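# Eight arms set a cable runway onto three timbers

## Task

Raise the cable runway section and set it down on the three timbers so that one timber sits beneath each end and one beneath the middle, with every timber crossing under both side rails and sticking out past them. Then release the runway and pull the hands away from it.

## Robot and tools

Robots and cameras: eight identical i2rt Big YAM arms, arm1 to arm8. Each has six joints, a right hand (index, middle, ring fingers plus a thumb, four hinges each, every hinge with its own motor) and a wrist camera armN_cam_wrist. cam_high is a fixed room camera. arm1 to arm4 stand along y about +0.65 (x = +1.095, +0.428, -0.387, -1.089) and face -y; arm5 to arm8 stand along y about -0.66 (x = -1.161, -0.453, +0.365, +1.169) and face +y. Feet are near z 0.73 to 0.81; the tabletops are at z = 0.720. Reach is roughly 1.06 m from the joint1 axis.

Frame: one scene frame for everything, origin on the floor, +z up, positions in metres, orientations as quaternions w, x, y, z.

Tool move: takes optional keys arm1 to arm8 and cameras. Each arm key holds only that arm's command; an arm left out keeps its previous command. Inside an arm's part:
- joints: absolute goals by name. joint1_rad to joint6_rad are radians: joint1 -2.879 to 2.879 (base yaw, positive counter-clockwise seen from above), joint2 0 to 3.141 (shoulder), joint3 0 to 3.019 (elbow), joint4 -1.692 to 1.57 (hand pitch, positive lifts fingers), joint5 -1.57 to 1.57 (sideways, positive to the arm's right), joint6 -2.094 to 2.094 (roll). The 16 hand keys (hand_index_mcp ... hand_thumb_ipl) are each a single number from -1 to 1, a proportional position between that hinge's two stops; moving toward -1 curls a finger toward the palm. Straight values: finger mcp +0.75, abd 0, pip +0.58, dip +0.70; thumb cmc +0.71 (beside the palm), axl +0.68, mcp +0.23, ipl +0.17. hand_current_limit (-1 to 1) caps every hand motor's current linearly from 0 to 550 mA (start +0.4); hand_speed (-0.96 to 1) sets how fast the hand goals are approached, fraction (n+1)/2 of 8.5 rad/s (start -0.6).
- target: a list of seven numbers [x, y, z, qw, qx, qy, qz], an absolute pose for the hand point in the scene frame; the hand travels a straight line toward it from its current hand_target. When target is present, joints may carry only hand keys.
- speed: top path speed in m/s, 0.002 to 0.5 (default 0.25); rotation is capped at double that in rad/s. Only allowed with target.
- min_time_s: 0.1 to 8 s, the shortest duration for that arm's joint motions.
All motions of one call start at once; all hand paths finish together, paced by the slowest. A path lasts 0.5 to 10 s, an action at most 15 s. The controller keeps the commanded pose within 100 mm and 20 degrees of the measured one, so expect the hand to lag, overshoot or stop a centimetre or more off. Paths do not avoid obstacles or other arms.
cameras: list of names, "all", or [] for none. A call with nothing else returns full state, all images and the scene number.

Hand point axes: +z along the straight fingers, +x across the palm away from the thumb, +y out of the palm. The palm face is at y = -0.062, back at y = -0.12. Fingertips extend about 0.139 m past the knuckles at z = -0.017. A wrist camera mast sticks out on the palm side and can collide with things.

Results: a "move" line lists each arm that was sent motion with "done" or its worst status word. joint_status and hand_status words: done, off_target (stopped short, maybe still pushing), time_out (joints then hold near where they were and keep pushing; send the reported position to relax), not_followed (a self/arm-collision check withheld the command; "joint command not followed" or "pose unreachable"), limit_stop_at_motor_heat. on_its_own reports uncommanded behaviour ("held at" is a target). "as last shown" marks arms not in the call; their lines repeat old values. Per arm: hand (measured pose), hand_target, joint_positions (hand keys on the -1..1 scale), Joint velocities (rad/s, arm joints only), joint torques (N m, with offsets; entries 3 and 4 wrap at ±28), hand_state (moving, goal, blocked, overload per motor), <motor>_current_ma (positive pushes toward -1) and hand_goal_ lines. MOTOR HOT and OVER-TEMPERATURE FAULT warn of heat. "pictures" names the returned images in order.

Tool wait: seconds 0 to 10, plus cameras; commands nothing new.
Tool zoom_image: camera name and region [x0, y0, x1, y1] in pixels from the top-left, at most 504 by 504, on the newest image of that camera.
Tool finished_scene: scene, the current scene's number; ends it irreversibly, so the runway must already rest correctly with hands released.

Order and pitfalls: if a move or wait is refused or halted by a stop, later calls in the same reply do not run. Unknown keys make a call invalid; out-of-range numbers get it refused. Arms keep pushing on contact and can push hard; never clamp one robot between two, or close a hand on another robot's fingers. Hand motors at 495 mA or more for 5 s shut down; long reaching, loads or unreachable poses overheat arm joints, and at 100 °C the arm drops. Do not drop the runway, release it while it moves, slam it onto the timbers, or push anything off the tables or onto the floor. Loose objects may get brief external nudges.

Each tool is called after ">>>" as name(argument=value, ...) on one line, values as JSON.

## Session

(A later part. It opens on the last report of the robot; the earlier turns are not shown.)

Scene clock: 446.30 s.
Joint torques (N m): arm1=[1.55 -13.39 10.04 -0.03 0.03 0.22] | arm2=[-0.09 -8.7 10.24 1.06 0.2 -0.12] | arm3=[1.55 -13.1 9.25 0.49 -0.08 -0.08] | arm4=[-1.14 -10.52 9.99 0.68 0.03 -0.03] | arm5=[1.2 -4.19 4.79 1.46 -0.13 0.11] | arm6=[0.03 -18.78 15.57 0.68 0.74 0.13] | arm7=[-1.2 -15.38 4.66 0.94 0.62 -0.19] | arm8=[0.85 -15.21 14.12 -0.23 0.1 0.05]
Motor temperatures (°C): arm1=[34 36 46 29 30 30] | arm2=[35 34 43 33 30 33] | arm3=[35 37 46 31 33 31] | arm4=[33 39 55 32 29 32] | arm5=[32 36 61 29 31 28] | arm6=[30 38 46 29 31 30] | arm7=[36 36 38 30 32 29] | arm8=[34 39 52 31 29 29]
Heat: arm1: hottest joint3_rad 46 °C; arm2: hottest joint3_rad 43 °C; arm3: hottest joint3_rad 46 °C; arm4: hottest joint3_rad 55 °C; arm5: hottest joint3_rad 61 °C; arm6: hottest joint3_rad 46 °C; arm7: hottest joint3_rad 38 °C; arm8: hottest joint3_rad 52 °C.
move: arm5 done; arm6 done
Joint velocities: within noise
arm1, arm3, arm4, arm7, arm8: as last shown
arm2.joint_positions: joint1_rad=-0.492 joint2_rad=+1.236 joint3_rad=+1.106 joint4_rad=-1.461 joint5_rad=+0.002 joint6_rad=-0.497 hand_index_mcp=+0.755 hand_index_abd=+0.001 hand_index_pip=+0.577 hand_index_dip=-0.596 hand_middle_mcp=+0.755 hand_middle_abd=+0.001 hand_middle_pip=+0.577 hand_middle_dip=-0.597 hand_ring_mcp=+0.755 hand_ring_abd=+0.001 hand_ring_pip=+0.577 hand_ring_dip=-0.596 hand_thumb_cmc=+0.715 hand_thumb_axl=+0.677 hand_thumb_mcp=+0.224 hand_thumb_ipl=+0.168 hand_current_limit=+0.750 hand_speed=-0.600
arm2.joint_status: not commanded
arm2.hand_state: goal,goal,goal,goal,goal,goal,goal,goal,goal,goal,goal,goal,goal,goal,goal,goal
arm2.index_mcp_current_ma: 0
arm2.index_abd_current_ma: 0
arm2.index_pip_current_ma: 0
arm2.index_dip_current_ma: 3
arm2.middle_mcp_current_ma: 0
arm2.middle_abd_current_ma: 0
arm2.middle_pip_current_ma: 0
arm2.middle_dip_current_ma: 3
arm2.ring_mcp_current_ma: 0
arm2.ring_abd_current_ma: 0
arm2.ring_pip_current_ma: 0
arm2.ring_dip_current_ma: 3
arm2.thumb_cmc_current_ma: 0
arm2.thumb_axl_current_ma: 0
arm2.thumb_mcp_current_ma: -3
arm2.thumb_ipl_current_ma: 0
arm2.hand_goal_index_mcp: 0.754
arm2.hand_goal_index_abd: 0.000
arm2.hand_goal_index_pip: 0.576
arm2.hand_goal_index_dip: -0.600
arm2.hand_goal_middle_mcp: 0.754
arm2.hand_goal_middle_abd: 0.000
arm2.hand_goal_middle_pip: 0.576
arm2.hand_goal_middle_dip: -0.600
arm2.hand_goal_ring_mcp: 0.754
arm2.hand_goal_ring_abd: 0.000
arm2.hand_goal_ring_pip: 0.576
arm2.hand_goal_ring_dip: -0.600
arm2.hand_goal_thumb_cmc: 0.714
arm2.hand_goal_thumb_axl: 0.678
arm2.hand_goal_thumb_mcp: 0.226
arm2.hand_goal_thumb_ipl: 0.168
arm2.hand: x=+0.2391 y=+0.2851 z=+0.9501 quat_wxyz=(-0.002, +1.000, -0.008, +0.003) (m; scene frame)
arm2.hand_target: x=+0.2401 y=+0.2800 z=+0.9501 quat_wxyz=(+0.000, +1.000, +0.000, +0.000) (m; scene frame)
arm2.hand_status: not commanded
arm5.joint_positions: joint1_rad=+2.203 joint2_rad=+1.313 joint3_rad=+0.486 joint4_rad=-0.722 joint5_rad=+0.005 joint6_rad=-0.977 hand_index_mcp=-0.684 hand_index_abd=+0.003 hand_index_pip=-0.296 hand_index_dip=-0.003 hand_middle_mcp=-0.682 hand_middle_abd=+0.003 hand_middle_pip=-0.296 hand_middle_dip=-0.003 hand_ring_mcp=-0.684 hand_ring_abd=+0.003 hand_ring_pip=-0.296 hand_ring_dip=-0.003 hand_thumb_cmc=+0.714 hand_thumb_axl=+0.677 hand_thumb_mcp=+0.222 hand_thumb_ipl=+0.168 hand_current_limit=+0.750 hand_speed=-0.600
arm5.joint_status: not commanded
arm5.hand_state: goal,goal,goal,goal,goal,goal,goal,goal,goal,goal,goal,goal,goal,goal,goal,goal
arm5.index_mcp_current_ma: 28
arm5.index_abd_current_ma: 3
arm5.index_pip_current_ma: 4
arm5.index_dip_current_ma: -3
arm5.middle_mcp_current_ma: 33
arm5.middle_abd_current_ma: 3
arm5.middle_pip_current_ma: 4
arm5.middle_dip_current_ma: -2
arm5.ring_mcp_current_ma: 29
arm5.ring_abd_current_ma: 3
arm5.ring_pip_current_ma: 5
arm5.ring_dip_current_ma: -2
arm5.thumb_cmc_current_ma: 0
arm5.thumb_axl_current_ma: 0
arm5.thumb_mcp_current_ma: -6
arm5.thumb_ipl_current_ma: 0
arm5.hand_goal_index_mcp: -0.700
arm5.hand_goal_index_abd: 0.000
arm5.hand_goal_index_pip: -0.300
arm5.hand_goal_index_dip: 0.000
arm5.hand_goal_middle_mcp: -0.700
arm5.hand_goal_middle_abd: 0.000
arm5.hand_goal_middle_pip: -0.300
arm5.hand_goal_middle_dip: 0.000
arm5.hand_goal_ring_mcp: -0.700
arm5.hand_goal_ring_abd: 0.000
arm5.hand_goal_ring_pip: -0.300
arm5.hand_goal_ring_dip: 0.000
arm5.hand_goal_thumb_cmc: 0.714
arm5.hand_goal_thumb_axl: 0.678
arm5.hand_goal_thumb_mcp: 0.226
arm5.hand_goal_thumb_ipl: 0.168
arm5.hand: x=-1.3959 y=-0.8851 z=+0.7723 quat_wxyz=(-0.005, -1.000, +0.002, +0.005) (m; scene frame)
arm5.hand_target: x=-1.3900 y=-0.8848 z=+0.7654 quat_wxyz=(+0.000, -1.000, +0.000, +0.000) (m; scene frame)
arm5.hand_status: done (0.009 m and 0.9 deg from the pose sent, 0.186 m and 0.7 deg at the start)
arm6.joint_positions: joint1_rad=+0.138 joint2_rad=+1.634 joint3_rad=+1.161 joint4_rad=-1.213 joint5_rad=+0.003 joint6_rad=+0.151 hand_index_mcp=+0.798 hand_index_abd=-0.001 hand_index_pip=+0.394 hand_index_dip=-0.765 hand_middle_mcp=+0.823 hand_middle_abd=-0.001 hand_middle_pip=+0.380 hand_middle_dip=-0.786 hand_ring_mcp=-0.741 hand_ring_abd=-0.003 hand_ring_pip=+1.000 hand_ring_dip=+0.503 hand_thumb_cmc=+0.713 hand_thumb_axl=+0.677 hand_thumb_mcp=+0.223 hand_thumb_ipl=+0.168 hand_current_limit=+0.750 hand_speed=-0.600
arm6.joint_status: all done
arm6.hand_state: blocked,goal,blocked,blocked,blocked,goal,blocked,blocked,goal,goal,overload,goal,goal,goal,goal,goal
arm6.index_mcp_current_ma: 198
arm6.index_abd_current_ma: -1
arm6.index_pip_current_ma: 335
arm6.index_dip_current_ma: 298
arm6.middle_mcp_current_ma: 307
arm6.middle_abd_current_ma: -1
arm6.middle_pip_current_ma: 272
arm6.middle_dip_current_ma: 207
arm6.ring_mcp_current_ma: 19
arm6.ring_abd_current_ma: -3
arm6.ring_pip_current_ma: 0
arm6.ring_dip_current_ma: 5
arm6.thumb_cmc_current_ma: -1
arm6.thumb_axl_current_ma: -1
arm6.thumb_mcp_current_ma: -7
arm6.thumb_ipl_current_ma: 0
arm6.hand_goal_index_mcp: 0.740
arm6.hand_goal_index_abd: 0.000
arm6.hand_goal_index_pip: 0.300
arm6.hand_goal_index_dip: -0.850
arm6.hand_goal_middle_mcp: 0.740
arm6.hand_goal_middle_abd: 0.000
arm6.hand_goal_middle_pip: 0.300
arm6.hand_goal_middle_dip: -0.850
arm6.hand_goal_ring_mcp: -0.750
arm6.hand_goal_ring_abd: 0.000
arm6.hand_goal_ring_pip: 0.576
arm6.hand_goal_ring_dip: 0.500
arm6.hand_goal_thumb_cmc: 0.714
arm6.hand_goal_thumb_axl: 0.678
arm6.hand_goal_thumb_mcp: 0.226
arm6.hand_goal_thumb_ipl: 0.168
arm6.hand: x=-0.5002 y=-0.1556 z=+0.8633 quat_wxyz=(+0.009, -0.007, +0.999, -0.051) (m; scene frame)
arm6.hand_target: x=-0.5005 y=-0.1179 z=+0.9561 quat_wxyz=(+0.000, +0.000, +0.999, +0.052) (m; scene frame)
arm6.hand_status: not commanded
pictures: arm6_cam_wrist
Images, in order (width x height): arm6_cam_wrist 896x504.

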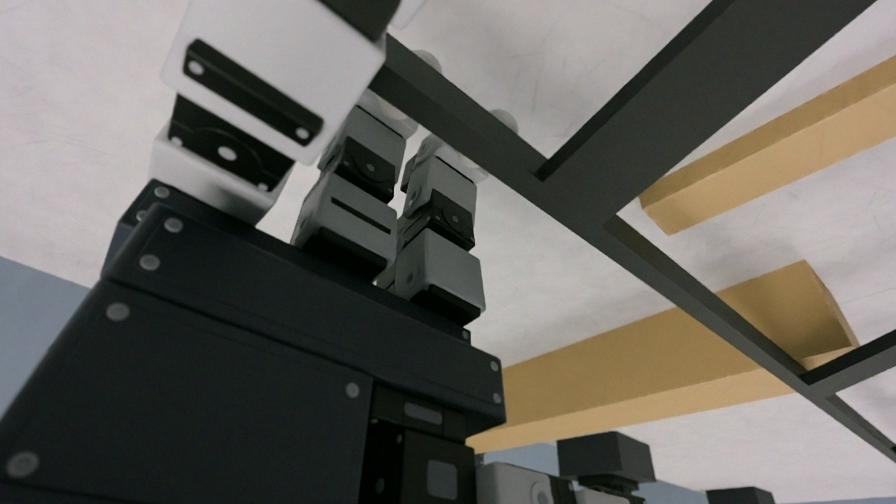

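>>> move(arm6={"joints":{"joint2_rad":1.48},"min_time_s":2}, arm5={"target":[-1.39,-0.85,0.765,0,-1,0,0],"speed":0.06}, cameras=["cam_high"])

Scene clock: 451.00 s.
Joint torques (N m): arm1=[1.49 -13.33 10 -0.03 0.07 0.21] | arm2=[0.09 -8.18 10.21 0.79 0.19 -0.14] | arm3=[1.61 -12.98 9.22 0.58 -0.07 -0.08] | arm4=[-1.14 -10.52 10 0.66 0.03 -0.02] | arm5=[-3.02 -6.07 3.82 0.83 0.81 0.05] | arm6=[0.09 -21.66 15.58 0.59 0.75 0.14] | arm7=[-1.08 -15.5 4.67 0.92 0.62 -0.18] | arm8=[0.09 -14.97 13.96 -0.44 0.16 0]
Motor temperatures (°C): arm1=[34 36 46 29 30 30] | arm2=[35 34 43 33 30 33] | arm3=[35 37 45 31 33 31] | arm4=[33 39 55 32 29 32] | arm5=[32 36 59 29 32 28] | arm6=[30 38 46 29 31 30] | arm7=[36 36 37 30 32 29] | arm8=[34 39 52 31 29 29]
Heat: arm1: hottest joint3_rad 46 °C; arm2: hottest joint3_rad 43 °C; arm3: hottest joint3_rad 45 °C; arm4: hottest joint3_rad 55 °C; arm5: hottest joint3_rad 59 °C; arm6: hottest joint3_rad 46 °C; arm7: hottest joint3_rad 37 °C; arm8: hottest joint3_rad 52 °C.
move: arm5 off_target; arm6 time_out
Joint velocities: within noise
arm1, arm2, arm3, arm4, arm7, arm8: as last shown
arm5.joint_positions: joint1_rad=+2.134 joint2_rad=+1.286 joint3_rad=+0.452 joint4_rad=-0.716 joint5_rad=-0.018 joint6_rad=-1.088 hand_index_mcp=-0.684 hand_index_abd=+0.003 hand_index_pip=-0.297 hand_index_dip=-0.003 hand_middle_mcp=-0.682 hand_middle_abd=+0.003 hand_middle_pip=-0.296 hand_middle_dip=-0.003 hand_ring_mcp=-0.684 hand_ring_abd=+0.003 hand_ring_pip=-0.296 hand_ring_dip=-0.003 hand_thumb_cmc=+0.714 hand_thumb_axl=+0.677 hand_thumb_mcp=+0.222 hand_thumb_ipl=+0.168 hand_current_limit=+0.750 hand_speed=-0.600
arm5.joint_status: not commanded
arm5.hand_state: goal,goal,goal,goal,goal,goal,goal,goal,goal,goal,goal,goal,goal,goal,goal,goal
arm5.index_mcp_current_ma: 28
arm5.index_abd_current_ma: 3
arm5.index_pip_current_ma: 3
arm5.index_dip_current_ma: -3
arm5.middle_mcp_current_ma: 33
arm5.middle_abd_current_ma: 3
arm5.middle_pip_current_ma: 4
arm5.middle_dip_current_ma: -2
arm5.ring_mcp_current_ma: 29
arm5.ring_abd_current_ma: 3
arm5.ring_pip_current_ma: 4
arm5.ring_dip_current_ma: -2
arm5.thumb_cmc_current_ma: 0
arm5.thumb_axl_current_ma: 0
arm5.thumb_mcp_current_ma: -6
arm5.thumb_ipl_current_ma: 0
arm5.hand_goal_index_mcp: -0.700
arm5.hand_goal_index_abd: 0.000
arm5.hand_goal_index_pip: -0.300
arm5.hand_goal_index_dip: 0.000
arm5.hand_goal_middle_mcp: -0.700
arm5.hand_goal_middle_abd: 0.000
arm5.hand_goal_middle_pip: -0.300
arm5.hand_goal_middle_dip: 0.000
arm5.hand_goal_ring_mcp: -0.700
arm5.hand_goal_ring_abd: 0.000
arm5.hand_goal_ring_pip: -0.300
arm5.hand_goal_ring_dip: 0.000
arm5.hand_goal_thumb_cmc: 0.714
arm5.hand_goal_thumb_axl: 0.678
arm5.hand_goal_thumb_mcp: 0.226
arm5.hand_goal_thumb_ipl: 0.168
arm5.hand: x=-1.3885 y=-0.8683 z=+0.7708 quat_wxyz=(-0.014, -1.000, -0.020, +0.000) (m; scene frame)
arm5.hand_target: x=-1.3894 y=-0.8509 z=+0.7649 quat_wxyz=(+0.000, -1.000, +0.000, +0.000) (m; scene frame)
arm5.hand_status: off_target (0.019 m and 2.8 deg from the pose sent, 0.036 m and 0.9 deg at the start)
arm6.joint_positions: joint1_rad=+0.138 joint2_rad=+1.630 joint3_rad=+1.161 joint4_rad=-1.211 joint5_rad=+0.003 joint6_rad=+0.151 hand_index_mcp=+0.798 hand_index_abd=-0.001 hand_index_pip=+0.394 hand_index_dip=-0.765 hand_middle_mcp=+0.823 hand_middle_abd=-0.001 hand_middle_pip=+0.380 hand_middle_dip=-0.785 hand_ring_mcp=-0.741 hand_ring_abd=-0.003 hand_ring_pip=+1.000 hand_ring_dip=+0.503 hand_thumb_cmc=+0.713 hand_thumb_axl=+0.677 hand_thumb_mcp=+0.223 hand_thumb_ipl=+0.168 hand_current_limit=+0.750 hand_speed=-0.600
arm6.joint_status: joint2_rad time_out (moved -0.004 of -0.154)
arm6.hand_state: blocked,goal,blocked,blocked,blocked,goal,blocked,blocked,goal,goal,overload,goal,goal,goal,goal,goal
arm6.index_mcp_current_ma: 198
arm6.index_abd_current_ma: -1
arm6.index_pip_current_ma: 335
arm6.index_dip_current_ma: 298
arm6.middle_mcp_current_ma: 307
arm6.middle_abd_current_ma: -1
arm6.middle_pip_current_ma: 272
arm6.middle_dip_current_ma: 210
arm6.ring_mcp_current_ma: 19
arm6.ring_abd_current_ma: -3
arm6.ring_pip_current_ma: 0
arm6.ring_dip_current_ma: 5
arm6.thumb_cmc_current_ma: -1
arm6.thumb_axl_current_ma: -1
arm6.thumb_mcp_current_ma: -7
arm6.thumb_ipl_current_ma: 0
arm6.hand_goal_index_mcp: 0.740
arm6.hand_goal_index_abd: 0.000
arm6.hand_goal_index_pip: 0.300
arm6.hand_goal_index_dip: -0.850
arm6.hand_goal_middle_mcp: 0.740
arm6.hand_goal_middle_abd: 0.000
arm6.hand_goal_middle_pip: 0.300
arm6.hand_goal_middle_dip: -0.850
arm6.hand_goal_ring_mcp: -0.750
arm6.hand_goal_ring_abd: 0.000
arm6.hand_goal_ring_pip: 0.576
arm6.hand_goal_ring_dip: 0.500
arm6.hand_goal_thumb_cmc: 0.714
arm6.hand_goal_thumb_axl: 0.678
arm6.hand_goal_thumb_mcp: 0.226
arm6.hand_goal_thumb_ipl: 0.168
arm6.on_its_own: joint2_rad reads +1.630 and still pushes toward +1.480 since a time_out
arm6.hand: x=-0.5004 y=-0.1548 z=+0.8655 quat_wxyz=(+0.008, -0.007, +0.999, -0.048) (m; scene frame)
arm6.hand_target: x=-0.5000 y=-0.1206 z=+0.9821 quat_wxyz=(-0.004, +0.001, +0.997, +0.077) (m; scene frame)
arm6.hand_status: not commanded
pictures: cam_high
Images, in order (width x height): cam_high 896x504.

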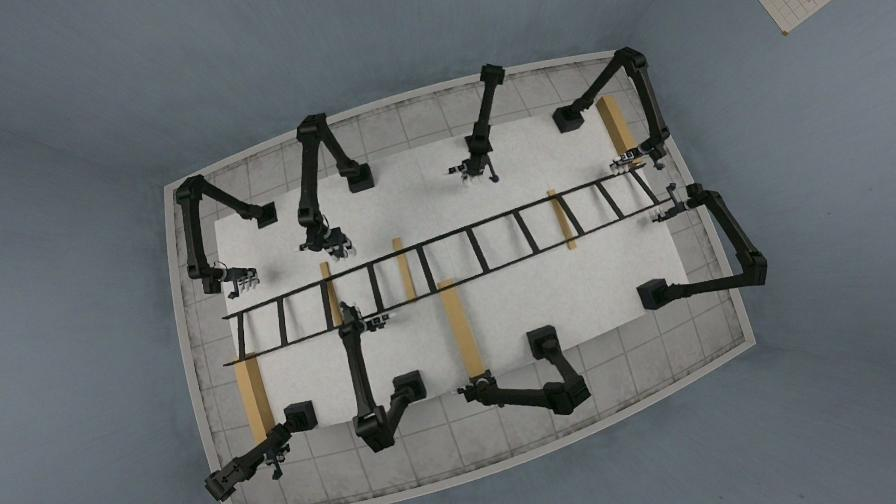

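>>> move(arm5={"target":[-1.39,-0.78,0.765,0,-1,0,0],"speed":0.06}, cameras=["cam_high","arm5_cam_wrist"])

Scene clock: 456.17 s.
Joint torques (N m): arm1=[1.73 -13.33 10.09 0.01 0.07 0.2] | arm2=[0.44 -8.23 10.21 0.94 0.17 -0.13] | arm3=[1.55 -13.16 9.21 0.55 -0.08 -0.1] | arm4=[-1.14 -10.46 10 0.68 0.03 -0.03] | arm5=[-4.37 -5.25 4.01 0.09 1.43 0.2] | arm6=[0.09 -21.83 15.6 0.57 0.75 0.14] | arm7=[-1.14 -15.33 4.68 0.95 0.62 -0.19] | arm8=[0.79 -15.21 13.64 -0.23 0.16 -0.02]
Motor temperatures (°C): arm1=[34 36 46 29 30 30] | arm2=[35 34 43 33 30 33] | arm3=[35 37 45 31 33 31] | arm4=[33 39 55 32 29 32] | arm5=[32 36 58 29 32 28] | arm6=[30 37 47 29 31 30] | arm7=[36 36 37 30 32 29] | arm8=[34 39 52 31 29 29]
Heat: arm1: hottest joint3_rad 46 °C; arm2: hottest joint3_rad 43 °C; arm3: hottest joint3_rad 45 °C; arm4: hottest joint3_rad 55 °C; arm5: hottest joint3_rad 58 °C; arm6: hottest joint3_rad 47 °C; arm7: hottest joint3_rad 37 °C; arm8: hottest joint3_rad 52 °C.
move: arm5 off_target
Joint velocities: within noise
arm1.joint_positions: joint1_rad=+0.212 joint2_rad=+1.633 joint3_rad=+1.289 joint4_rad=-1.254 joint5_rad=+0.002 joint6_rad=+0.237 hand_index_mcp=+0.752 hand_index_abd=-0.003 hand_index_pip=+0.573 hand_index_dip=-0.577 hand_middle_mcp=+0.751 hand_middle_abd=-0.003 hand_middle_pip=+0.574 hand_middle_dip=-0.577 hand_ring_mcp=+0.752 hand_ring_abd=-0.003 hand_ring_pip=+0.574 hand_ring_dip=-0.577 hand_thumb_cmc=+0.714 hand_thumb_axl=+0.677 hand_thumb_mcp=+0.222 hand_thumb_ipl=+0.168 hand_current_limit=+0.400 hand_speed=-0.600
arm1.joint_status: not commanded
arm1.hand_state: goal,goal,goal,goal,goal,goal,goal,goal,goal,goal,goal,goal,goal,goal,goal,goal
arm1.index_mcp_current_ma: -5
arm1.index_abd_current_ma: -6
arm1.index_pip_current_ma: -5
arm1.index_dip_current_ma: 7
arm1.middle_mcp_current_ma: -5
arm1.middle_abd_current_ma: -5
arm1.middle_pip_current_ma: -5
arm1.middle_dip_current_ma: 7
arm1.ring_mcp_current_ma: -5
arm1.ring_abd_current_ma: -5
arm1.ring_pip_current_ma: -4
arm1.ring_dip_current_ma: 6
arm1.thumb_cmc_current_ma: -1
arm1.thumb_axl_current_ma: -1
arm1.thumb_mcp_current_ma: -12
arm1.thumb_ipl_current_ma: -1
arm1.hand_goal_index_mcp: 0.754
arm1.hand_goal_index_abd: 0.000
arm1.hand_goal_index_pip: 0.576
arm1.hand_goal_index_dip: -0.580
arm1.hand_goal_middle_mcp: 0.754
arm1.hand_goal_middle_abd: 0.000
arm1.hand_goal_middle_pip: 0.576
arm1.hand_goal_middle_dip: -0.580
arm1.hand_goal_ring_mcp: 0.754
arm1.hand_goal_ring_abd: 0.000
arm1.hand_goal_ring_pip: 0.576
arm1.hand_goal_ring_dip: -0.580
arm1.hand_goal_thumb_cmc: 0.714
arm1.hand_goal_thumb_axl: 0.678
arm1.hand_goal_thumb_mcp: 0.226
arm1.hand_goal_thumb_ipl: 0.168
arm1.hand: x=+1.1831 y=+0.1107 z=+0.9349 quat_wxyz=(-0.014, +1.000, +0.002, -0.003) (m; scene frame)
arm1.hand_target: x=+1.1898 y=+0.1005 z=+0.9500 quat_wxyz=(+0.000, +1.000, +0.000, +0.000) (m; scene frame)
arm1.hand_status: not commanded
arm2, arm3, arm4, arm6, arm7: as last shown
arm5.joint_positions: joint1_rad=+1.851 joint2_rad=+1.213 joint3_rad=+0.396 joint4_rad=-0.716 joint5_rad=-0.037 joint6_rad=-1.399 hand_index_mcp=-0.684 hand_index_abd=+0.003 hand_index_pip=-0.297 hand_index_dip=-0.003 hand_middle_mcp=-0.682 hand_middle_abd=+0.003 hand_middle_pip=-0.296 hand_middle_dip=-0.003 hand_ring_mcp=-0.684 hand_ring_abd=+0.003 hand_ring_pip=-0.296 hand_ring_dip=-0.003 hand_thumb_cmc=+0.714 hand_thumb_axl=+0.677 hand_thumb_mcp=+0.222 hand_thumb_ipl=+0.168 hand_current_limit=+0.750 hand_speed=-0.600
arm5.joint_status: not commanded
arm5.hand_state: goal,goal,goal,goal,goal,goal,goal,goal,goal,goal,goal,goal,goal,goal,goal,goal
arm5.index_mcp_current_ma: 28
arm5.index_abd_current_ma: 3
arm5.index_pip_current_ma: 3
arm5.index_dip_current_ma: -3
arm5.middle_mcp_current_ma: 33
arm5.middle_abd_current_ma: 2
arm5.middle_pip_current_ma: 4
arm5.middle_dip_current_ma: -2
arm5.ring_mcp_current_ma: 29
arm5.ring_abd_current_ma: 3
arm5.ring_pip_current_ma: 4
arm5.ring_dip_current_ma: -2
arm5.thumb_cmc_current_ma: 0
arm5.thumb_axl_current_ma: 0
arm5.thumb_mcp_current_ma: -6
arm5.thumb_ipl_current_ma: 0
arm5.hand_goal_index_mcp: -0.700
arm5.hand_goal_index_abd: 0.000
arm5.hand_goal_index_pip: -0.300
arm5.hand_goal_index_dip: 0.000
arm5.hand_goal_middle_mcp: -0.700
arm5.hand_goal_middle_abd: 0.000
arm5.hand_goal_middle_pip: -0.300
arm5.hand_goal_middle_dip: 0.000
arm5.hand_goal_ring_mcp: -0.700
arm5.hand_goal_ring_abd: 0.000
arm5.hand_goal_ring_pip: -0.300
arm5.hand_goal_ring_dip: 0.000
arm5.hand_goal_thumb_cmc: 0.714
arm5.hand_goal_thumb_axl: 0.678
arm5.hand_goal_thumb_mcp: 0.226
arm5.hand_goal_thumb_ipl: 0.168
arm5.hand: x=-1.3932 y=-0.8041 z=+0.7731 quat_wxyz=(-0.023, -0.999, -0.033, +0.010) (m; scene frame)
arm5.hand_target: x=-1.3892 y=-0.7821 z=+0.7648 quat_wxyz=(+0.000, -1.000, +0.000, +0.000) (m; scene frame)
arm5.hand_status: off_target (0.026 m and 4.8 deg from the pose sent, 0.089 m and 2.8 deg at the start)
arm6.on_its_own: joint2_rad reads +1.630 and still pushes toward +1.480 since a time_out
arm8.joint_positions: joint1_rad=-0.393 joint2_rad=+1.717 joint3_rad=+1.354 joint4_rad=-1.259 joint5_rad=+0.012 joint6_rad=-0.348 hand_index_mcp=+0.749 hand_index_abd=+0.003 hand_index_pip=+0.573 hand_index_dip=-0.582 hand_middle_mcp=+0.749 hand_middle_abd=+0.003 hand_middle_pip=+0.573 hand_middle_dip=-0.577 hand_ring_mcp=+0.752 hand_ring_abd=+0.002 hand_ring_pip=+0.574 hand_ring_dip=-0.577 hand_thumb_cmc=+0.715 hand_thumb_axl=+0.677 hand_thumb_mcp=+0.223 hand_thumb_ipl=+0.168 hand_current_limit=+0.400 hand_speed=-0.600
arm8.joint_status: not commanded
arm8.hand_state: goal,goal,goal,goal,goal,goal,goal,goal,goal,goal,goal,goal,goal,goal,goal,goal
arm8.index_mcp_current_ma: -4
arm8.index_abd_current_ma: 1
arm8.index_pip_current_ma: -2
arm8.index_dip_current_ma: -1
arm8.middle_mcp_current_ma: -4
arm8.middle_abd_current_ma: 2
arm8.middle_pip_current_ma: -2
arm8.middle_dip_current_ma: 2
arm8.ring_mcp_current_ma: -1
arm8.ring_abd_current_ma: 1
arm8.ring_pip_current_ma: -1
arm8.ring_dip_current_ma: 2
arm8.thumb_cmc_current_ma: 0
arm8.thumb_axl_current_ma: 0
arm8.thumb_mcp_current_ma: -2
arm8.thumb_ipl_current_ma: 0
arm8.hand_goal_index_mcp: 0.754
arm8.hand_goal_index_abd: 0.000
arm8.hand_goal_index_pip: 0.576
arm8.hand_goal_index_dip: -0.580
arm8.hand_goal_middle_mcp: 0.754
arm8.hand_goal_middle_abd: 0.000
arm8.hand_goal_middle_pip: 0.576
arm8.hand_goal_middle_dip: -0.580
arm8.hand_goal_ring_mcp: 0.754
arm8.hand_goal_ring_abd: 0.000
arm8.hand_goal_ring_pip: 0.576
arm8.hand_goal_ring_dip: -0.580
arm8.hand_goal_thumb_cmc: 0.714
arm8.hand_goal_thumb_axl: 0.678
arm8.hand_goal_thumb_mcp: 0.226
arm8.hand_goal_thumb_ipl: 0.168
arm8.hand: x=+1.3619 y=-0.1148 z=+0.9234 quat_wxyz=(-0.009, -0.001, +1.000, -0.022) (m; scene frame)
arm8.hand_target: x=+1.3721 y=-0.1012 z=+0.9501 quat_wxyz=(+0.000, +0.000, +1.000, +0.000) (m; scene frame)
arm8.hand_status: not commanded
pictures: arm5_cam_wrist, cam_high
Images, in order (width x height): arm5_cam_wrist 896x504, cam_high 896x504.

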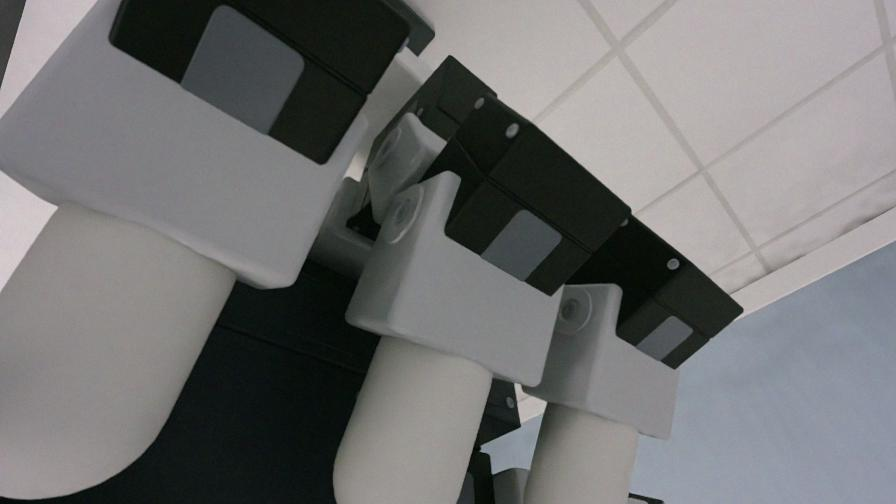

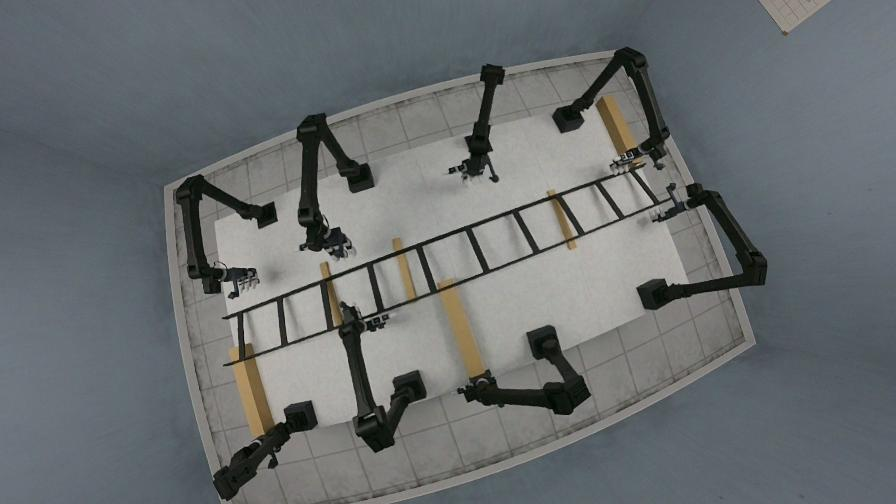

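>>> move(arm5={"target":[-1.385,-0.735,0.765,0,-1,0,0],"speed":0.06}, cameras=["cam_high"])

>>> zoom_image(camera="cam_high", region=[180, 280, 380, 440])

>>> zoom_image(camera="cam_high", region=[540, 60, 780, 320])

Scene clock: 458.40 s.
Joint torques (N m): arm1=[1.96 -13.45 10.07 -0.06 0.04 0.21] | arm2=[0.21 -7.82 10.13 0.95 0.23 -0.1] | arm3=[1.55 -13.1 9.16 0.51 -0.07 -0.09] | arm4=[-1.2 -10.52 10 0.68 0.03 -0.03] | arm5=[-3.84 -3.31 4.07 0.34 1.7 0.21] | arm6=[0.09 -21.89 15.58 0.58 0.75 0.14] | arm7=[-1.14 -15.38 4.68 0.95 0.62 -0.2] | arm8=[0.56 -15.15 13.89 -0.54 0.14 0.02]
Motor temperatures (°C): arm1=[34 36 46 29 30 30] | arm2=[35 34 43 33 30 33] | arm3=[35 37 45 31 33 31] | arm4=[33 39 55 32 29 32] | arm5=[32 36 57 29 32 28] | arm6=[30 37 47 29 31 30] | arm7=[36 36 37 30 32 29] | arm8=[34 39 52 31 29 29]
Heat: arm1: hottest joint3_rad 46 °C; arm2: hottest joint3_rad 43 °C; arm3: hottest joint3_rad 45 °C; arm4: hottest joint3_rad 55 °C; arm5: hottest joint3_rad 57 °C; arm6: hottest joint3_rad 47 °C; arm7: hottest joint3_rad 37 °C; arm8: hottest joint3_rad 52 °C.
move: arm5 off_target
Joint velocities: within noise
arm1, arm2, arm3, arm4, arm6, arm7, arm8: as last shown
arm5.joint_positions: joint1_rad=+1.632 joint2_rad=+1.178 joint3_rad=+0.373 joint4_rad=-0.737 joint5_rad=-0.045 joint6_rad=-1.622 hand_index_mcp=-0.684 hand_index_abd=+0.003 hand_index_pip=-0.297 hand_index_dip=-0.003 hand_middle_mcp=-0.682 hand_middle_abd=+0.003 hand_middle_pip=-0.296 hand_middle_dip=-0.003 hand_ring_mcp=-0.684 hand_ring_abd=+0.003 hand_ring_pip=-0.296 hand_ring_dip=-0.003 hand_thumb_cmc=+0.714 hand_thumb_axl=+0.677 hand_thumb_mcp=+0.222 hand_thumb_ipl=+0.168 hand_current_limit=+0.750 hand_speed=-0.600
arm5.joint_status: not commanded
arm5.hand_state: goal,goal,goal,goal,goal,goal,goal,goal,goal,goal,goal,goal,goal,goal,goal,goal
arm5.index_mcp_current_ma: 28
arm5.index_abd_current_ma: 3
arm5.index_pip_current_ma: 3
arm5.index_dip_current_ma: -3
arm5.middle_mcp_current_ma: 33
arm5.middle_abd_current_ma: 2
arm5.middle_pip_current_ma: 4
arm5.middle_dip_current_ma: -2
arm5.ring_mcp_current_ma: 29
arm5.ring_abd_current_ma: 3
arm5.ring_pip_current_ma: 4
arm5.ring_dip_current_ma: -2
arm5.thumb_cmc_current_ma: 0
arm5.thumb_axl_current_ma: 0
arm5.thumb_mcp_current_ma: -6
arm5.thumb_ipl_current_ma: 0
arm5.hand_goal_index_mcp: -0.700
arm5.hand_goal_index_abd: 0.000
arm5.hand_goal_index_pip: -0.300
arm5.hand_goal_index_dip: 0.000
arm5.hand_goal_middle_mcp: -0.700
arm5.hand_goal_middle_abd: 0.000
arm5.hand_goal_middle_pip: -0.300
arm5.hand_goal_middle_dip: 0.000
arm5.hand_goal_ring_mcp: -0.700
arm5.hand_goal_ring_abd: 0.000
arm5.hand_goal_ring_pip: -0.300
arm5.hand_goal_ring_dip: 0.000
arm5.hand_goal_thumb_cmc: 0.714
arm5.hand_goal_thumb_axl: 0.678
arm5.hand_goal_thumb_mcp: 0.226
arm5.hand_goal_thumb_ipl: 0.168
arm5.hand: x=-1.3880 y=-0.7571 z=+0.7735 quat_wxyz=(-0.023, -0.999, -0.036, +0.010) (m; scene frame)
arm5.hand_target: x=-1.3844 y=-0.7369 z=+0.7653 quat_wxyz=(+0.000, -1.000, +0.000, +0.000) (m; scene frame)
arm5.hand_status: off_target (0.024 m and 5.0 deg from the pose sent, 0.070 m and 4.8 deg at the start)
arm6.on_its_own: joint2_rad reads +1.630 and still pushes toward +1.480 since a time_out
pictures: cam_high
Images, in order (width x height): cam_high 896x504.

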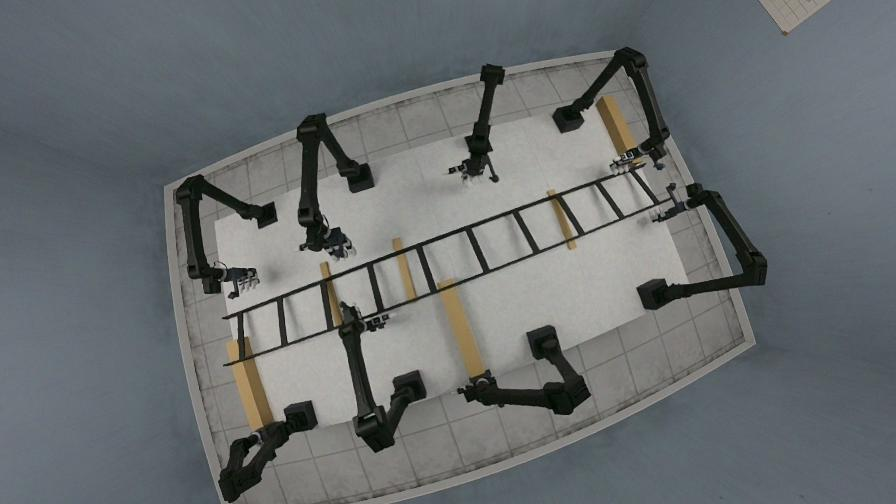

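Scaled by 2.520.

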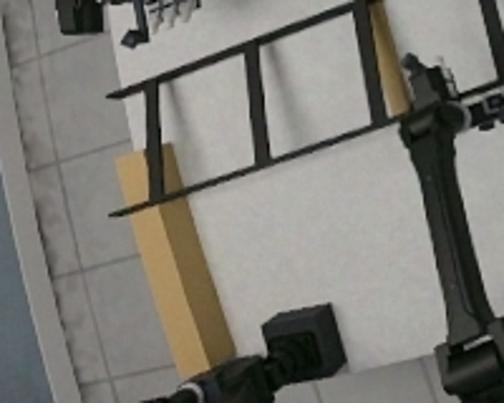

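Scaled by 1.938.

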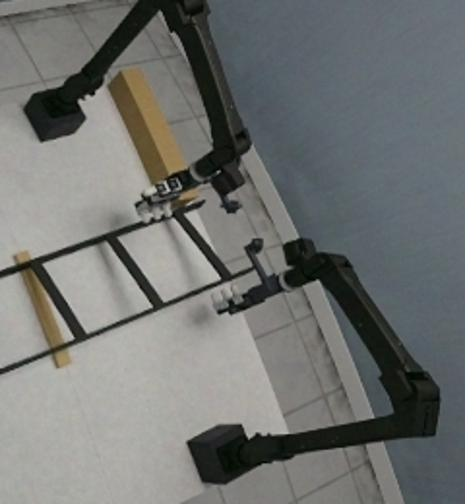

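>>> move(arm3={"target":[-0.55,0.125,0.87,0.01,1,0,0],"speed":0.3,"joints":{"hand_index_mcp":0.803,"hand_middle_mcp":0.803,"hand_ring_mcp":0.803,"hand_index_pip":0.436,"hand_middle_pip":0.436,"hand_ring_pip":0.436,"hand_index_dip":-0.51,"hand_middle_dip":-0.51,"hand_ring_dip":-0.51}}, arm4={"target":[-1.17,0.105,0.87,0.01,1,0,0],"speed":0.3,"joints":{"hand_index_mcp":0.803,"hand_middle_mcp":0.803,"hand_ring_mcp":0.803,"hand_index_pip":0.436,"hand_middle_pip":0.436,"hand_ring_pip":0.436,"hand_index_dip":-0.51,"hand_middle_dip":-0.51,"hand_ring_dip":-0.51}}, arm6={"target":[-0.50,-0.155,0.850,0,0,1,-0.04],"speed":0.08}, cameras=["arm3_cam_wrist","arm4_cam_wrist"])

Scene clock: 463.97 s.
Joint torques (N m): arm1=[1.85 -13.39 10.02 -0.1 0.06 0.22] | arm2=[-0.15 -8.29 10.14 0.9 0.16 -0.13] | arm3=[0.32 -14.04 7.54 0.69 0.14 -0.08] | arm4=[-1.55 -9.64 6.54 1.37 -0.07 -0.07] | arm5=[-4.54 -4.42 4.08 0.43 1.68 0.2] | arm6=[0.09 -9.99 7.82 1.28 0.17 0.15] | arm7=[-1.14 -15.27 4.67 0.94 0.62 -0.2] | arm8=[0.44 -15.15 13.76 -0.49 0.16 0.11]
Motor temperatures (°C): arm1=[34 37 46 29 30 30] | arm2=[35 34 43 33 30 33] | arm3=[35 36 45 31 33 31] | arm4=[33 39 54 32 29 32] | arm5=[32 35 56 29 33 28] | arm6=[30 37 47 29 31 30] | arm7=[36 36 37 30 32 29] | arm8=[34 39 52 31 29 29]
Heat: arm1: hottest joint3_rad 46 °C; arm2: hottest joint3_rad 43 °C; arm3: hottest joint3_rad 45 °C; arm4: hottest joint3_rad 54 °C; arm5: hottest joint3_rad 56 °C; arm6: hottest joint3_rad 47 °C; arm7: hottest joint3_rad 37 °C; arm8: hottest joint3_rad 52 °C.
move: arm3 done; arm4 off_target; arm6 done
Joint velocities: within noise
arm1, arm2, arm5, arm7, arm8: as last shown
arm3.joint_positions: joint1_rad=-0.273 joint2_rad=+1.636 joint3_rad=+1.204 joint4_rad=-1.115 joint5_rad=+0.002 joint6_rad=-0.285 hand_index_mcp=+0.803 hand_index_abd=+0.002 hand_index_pip=+0.434 hand_index_dip=-0.513 hand_middle_mcp=+0.803 hand_middle_abd=+0.003 hand_middle_pip=+0.434 hand_middle_dip=-0.512 hand_ring_mcp=+0.803 hand_ring_abd=+0.003 hand_ring_pip=+0.434 hand_ring_dip=-0.512 hand_thumb_cmc=+0.715 hand_thumb_axl=+0.677 hand_thumb_mcp=+0.222 hand_thumb_ipl=+0.168 hand_current_limit=+0.750 hand_speed=-0.600
arm3.joint_status: all done
arm3.hand_state: goal,goal,goal,goal,goal,goal,goal,goal,goal,goal,goal,goal,goal,goal,goal,goal
arm3.index_mcp_current_ma: 0
arm3.index_abd_current_ma: 0
arm3.index_pip_current_ma: 0
arm3.index_dip_current_ma: 0
arm3.middle_mcp_current_ma: 0
arm3.middle_abd_current_ma: 0
arm3.middle_pip_current_ma: 0
arm3.middle_dip_current_ma: 0
arm3.ring_mcp_current_ma: 0
arm3.ring_abd_current_ma: 0
arm3.ring_pip_current_ma: 0
arm3.ring_dip_current_ma: 0
arm3.thumb_cmc_current_ma: 0
arm3.thumb_axl_current_ma: 0
arm3.thumb_mcp_current_ma: -1
arm3.thumb_ipl_current_ma: 0
arm3.hand_goal_index_mcp: 0.804
arm3.hand_goal_index_abd: 0.000
arm3.hand_goal_index_pip: 0.436
arm3.hand_goal_index_dip: -0.510
arm3.hand_goal_middle_mcp: 0.804
arm3.hand_goal_middle_abd: 0.000
arm3.hand_goal_middle_pip: 0.436
arm3.hand_goal_middle_dip: -0.510
arm3.hand_goal_ring_mcp: 0.804
arm3.hand_goal_ring_abd: 0.000
arm3.hand_goal_ring_pip: 0.436
arm3.hand_goal_ring_dip: -0.510
arm3.hand_goal_thumb_cmc: 0.714
arm3.hand_goal_thumb_axl: 0.678
arm3.hand_goal_thumb_mcp: 0.226
arm3.hand_goal_thumb_ipl: 0.168
arm3.hand: x=-0.5453 y=+0.1257 z=+0.8773 quat_wxyz=(+0.012, +1.000, -0.002, +0.001) (m; scene frame)
arm3.hand_target: x=-0.5498 y=+0.1252 z=+0.8700 quat_wxyz=(+0.010, +1.000, +0.000, +0.000) (m; scene frame)
arm3.hand_status: done (0.009 m and 0.4 deg from the pose sent, 0.182 m and 15.8 deg at the start)
arm4.joint_positions: joint1_rad=-0.172 joint2_rad=+1.562 joint3_rad=+1.254 joint4_rad=-1.237 joint5_rad=-0.009 joint6_rad=-0.130 hand_index_mcp=+0.802 hand_index_abd=+0.002 hand_index_pip=+0.434 hand_index_dip=-0.506 hand_middle_mcp=+0.803 hand_middle_abd=+0.003 hand_middle_pip=+0.434 hand_middle_dip=-0.507 hand_ring_mcp=+0.803 hand_ring_abd=+0.003 hand_ring_pip=+0.433 hand_ring_dip=-0.507 hand_thumb_cmc=+0.715 hand_thumb_axl=+0.677 hand_thumb_mcp=+0.222 hand_thumb_ipl=+0.168 hand_current_limit=+0.750 hand_speed=-0.600
arm4.joint_status: all done
arm4.hand_state: goal,goal,goal,goal,goal,goal,goal,goal,goal,goal,goal,goal,goal,goal,goal,goal
arm4.index_mcp_current_ma: -1
arm4.index_abd_current_ma: 1
arm4.index_pip_current_ma: -1
arm4.index_dip_current_ma: 2
arm4.middle_mcp_current_ma: 0
arm4.middle_abd_current_ma: 1
arm4.middle_pip_current_ma: -1
arm4.middle_dip_current_ma: 2
arm4.ring_mcp_current_ma: -1
arm4.ring_abd_current_ma: 1
arm4.ring_pip_current_ma: -1
arm4.ring_dip_current_ma: 2
arm4.thumb_cmc_current_ma: 0
arm4.thumb_axl_current_ma: 0
arm4.thumb_mcp_current_ma: -3
arm4.thumb_ipl_current_ma: 0
arm4.hand_goal_index_mcp: 0.804
arm4.hand_goal_index_abd: 0.000
arm4.hand_goal_index_pip: 0.436
arm4.hand_goal_index_dip: -0.510
arm4.hand_goal_middle_mcp: 0.804
arm4.hand_goal_middle_abd: 0.000
arm4.hand_goal_middle_pip: 0.436
arm4.hand_goal_middle_dip: -0.510
arm4.hand_goal_ring_mcp: 0.804
arm4.hand_goal_ring_abd: 0.000
arm4.hand_goal_ring_pip: 0.436
arm4.hand_goal_ring_dip: -0.510
arm4.hand_goal_thumb_cmc: 0.714
arm4.hand_goal_thumb_axl: 0.678
arm4.hand_goal_thumb_mcp: 0.226
arm4.hand_goal_thumb_ipl: 0.168
arm4.hand: x=-1.1723 y=+0.1069 z=+0.8804 quat_wxyz=(+0.015, +1.000, -0.003, -0.002) (m; scene frame)
arm4.hand_target: x=-1.1700 y=+0.1052 z=+0.8701 quat_wxyz=(+0.010, +1.000, +0.000, +0.000) (m; scene frame)
arm4.hand_status: off_target (0.011 m and 0.8 deg from the pose sent, 0.085 m and 1.5 deg at the start)
arm5.hand: x=-1.3879 y=-0.7571 z=+0.7735 quat_wxyz=(-0.023, -0.999, -0.036, +0.010) (m; scene frame)
arm6.joint_positions: joint1_rad=+0.138 joint2_rad=+1.621 joint3_rad=+1.124 joint4_rad=-1.174 joint5_rad=-0.012 joint6_rad=+0.149 hand_index_mcp=+0.758 hand_index_abd=+0.002 hand_index_pip=+0.361 hand_index_dip=-0.784 hand_middle_mcp=+0.784 hand_middle_abd=+0.002 hand_middle_pip=+0.353 hand_middle_dip=-0.803 hand_ring_mcp=-0.784 hand_ring_abd=-0.003 hand_ring_pip=+1.000 hand_ring_dip=+0.503 hand_thumb_cmc=+0.713 hand_thumb_axl=+0.677 hand_thumb_mcp=+0.223 hand_thumb_ipl=+0.168 hand_current_limit=+0.750 hand_speed=-0.600
arm6.joint_status: not commanded
arm6.hand_state: goal,goal,blocked,blocked,blocked,goal,blocked,blocked,blocked,goal,overload,goal,goal,goal,goal,goal
arm6.index_mcp_current_ma: 46
arm6.index_abd_current_ma: 2
arm6.index_pip_current_ma: 192
arm6.index_dip_current_ma: 214
arm6.middle_mcp_current_ma: 139
arm6.middle_abd_current_ma: 2
arm6.middle_pip_current_ma: 160
arm6.middle_dip_current_ma: 141
arm6.ring_mcp_current_ma: -100
arm6.ring_abd_current_ma: -3
arm6.ring_pip_current_ma: 0
arm6.ring_dip_current_ma: 5
arm6.thumb_cmc_current_ma: -1
arm6.thumb_axl_current_ma: -1
arm6.thumb_mcp_current_ma: -7
arm6.thumb_ipl_current_ma: 0
arm6.hand_goal_index_mcp: 0.740
arm6.hand_goal_index_abd: 0.000
arm6.hand_goal_index_pip: 0.300
arm6.hand_goal_index_dip: -0.850
arm6.hand_goal_middle_mcp: 0.740
arm6.hand_goal_middle_abd: 0.000
arm6.hand_goal_middle_pip: 0.300
arm6.hand_goal_middle_dip: -0.850
arm6.hand_goal_ring_mcp: -0.750
arm6.hand_goal_ring_abd: 0.000
arm6.hand_goal_ring_pip: 0.576
arm6.hand_goal_ring_dip: 0.500
arm6.hand_goal_thumb_cmc: 0.714
arm6.hand_goal_thumb_axl: 0.678
arm6.hand_goal_thumb_mcp: 0.226
arm6.hand_goal_thumb_ipl: 0.168
arm6.on_its_own: hand_index_mcp moved -0.040 to your old target +0.740; hand_index_pip moved -0.034 toward your old target +0.300; hand_middle_mcp moved -0.039 toward your old target +0.740; hand_middle_pip moved -0.027 toward your old target +0.300
arm6.hand: x=-0.5016 y=-0.1612 z=+0.8564 quat_wxyz=(+0.000, -0.008, +0.999, -0.045) (m; scene frame)
arm6.hand_target: x=-0.5000 y=-0.1552 z=+0.8502 quat_wxyz=(+0.000, +0.000, +0.999, -0.040) (m; scene frame)
arm6.hand_status: done (0.009 m and 1.0 deg from the pose sent, 0.015 m and 1.6 deg at the start; pose on its path clipped on 8 of 70 steps)
pictures: arm3_cam_wrist, arm4_cam_wrist
Images, in order (width x height): arm3_cam_wrist 896x504, arm4_cam_wrist 896x504.

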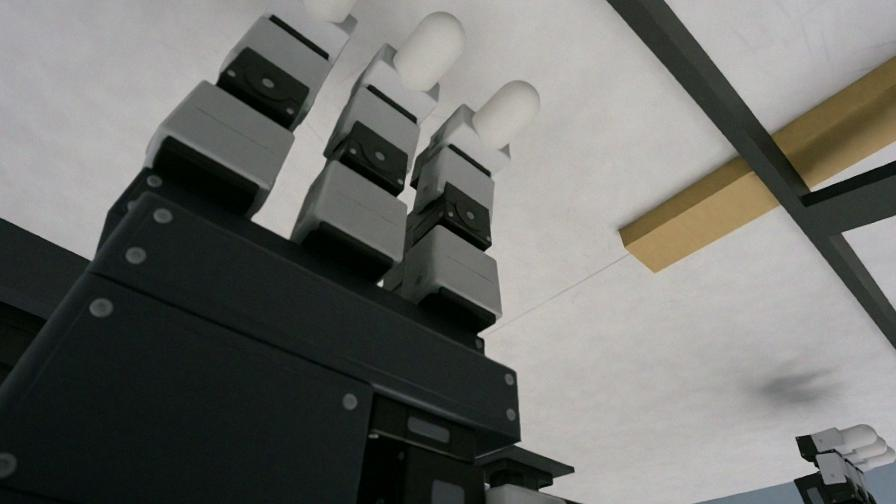

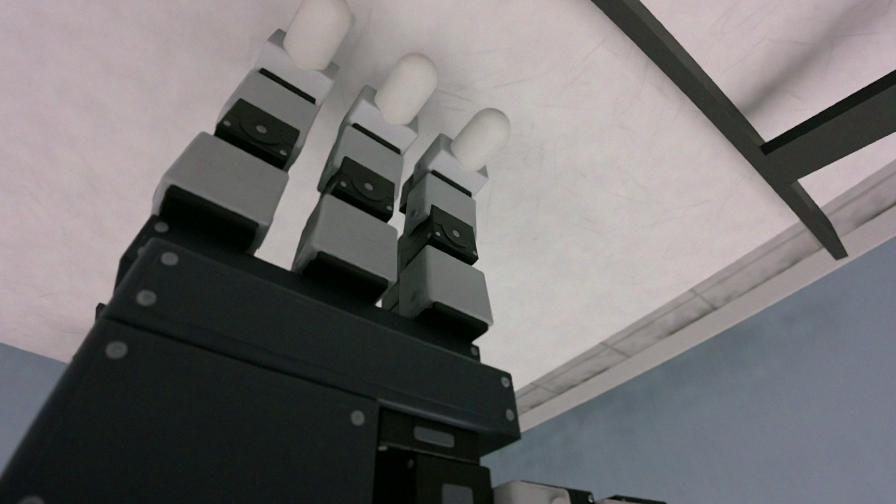

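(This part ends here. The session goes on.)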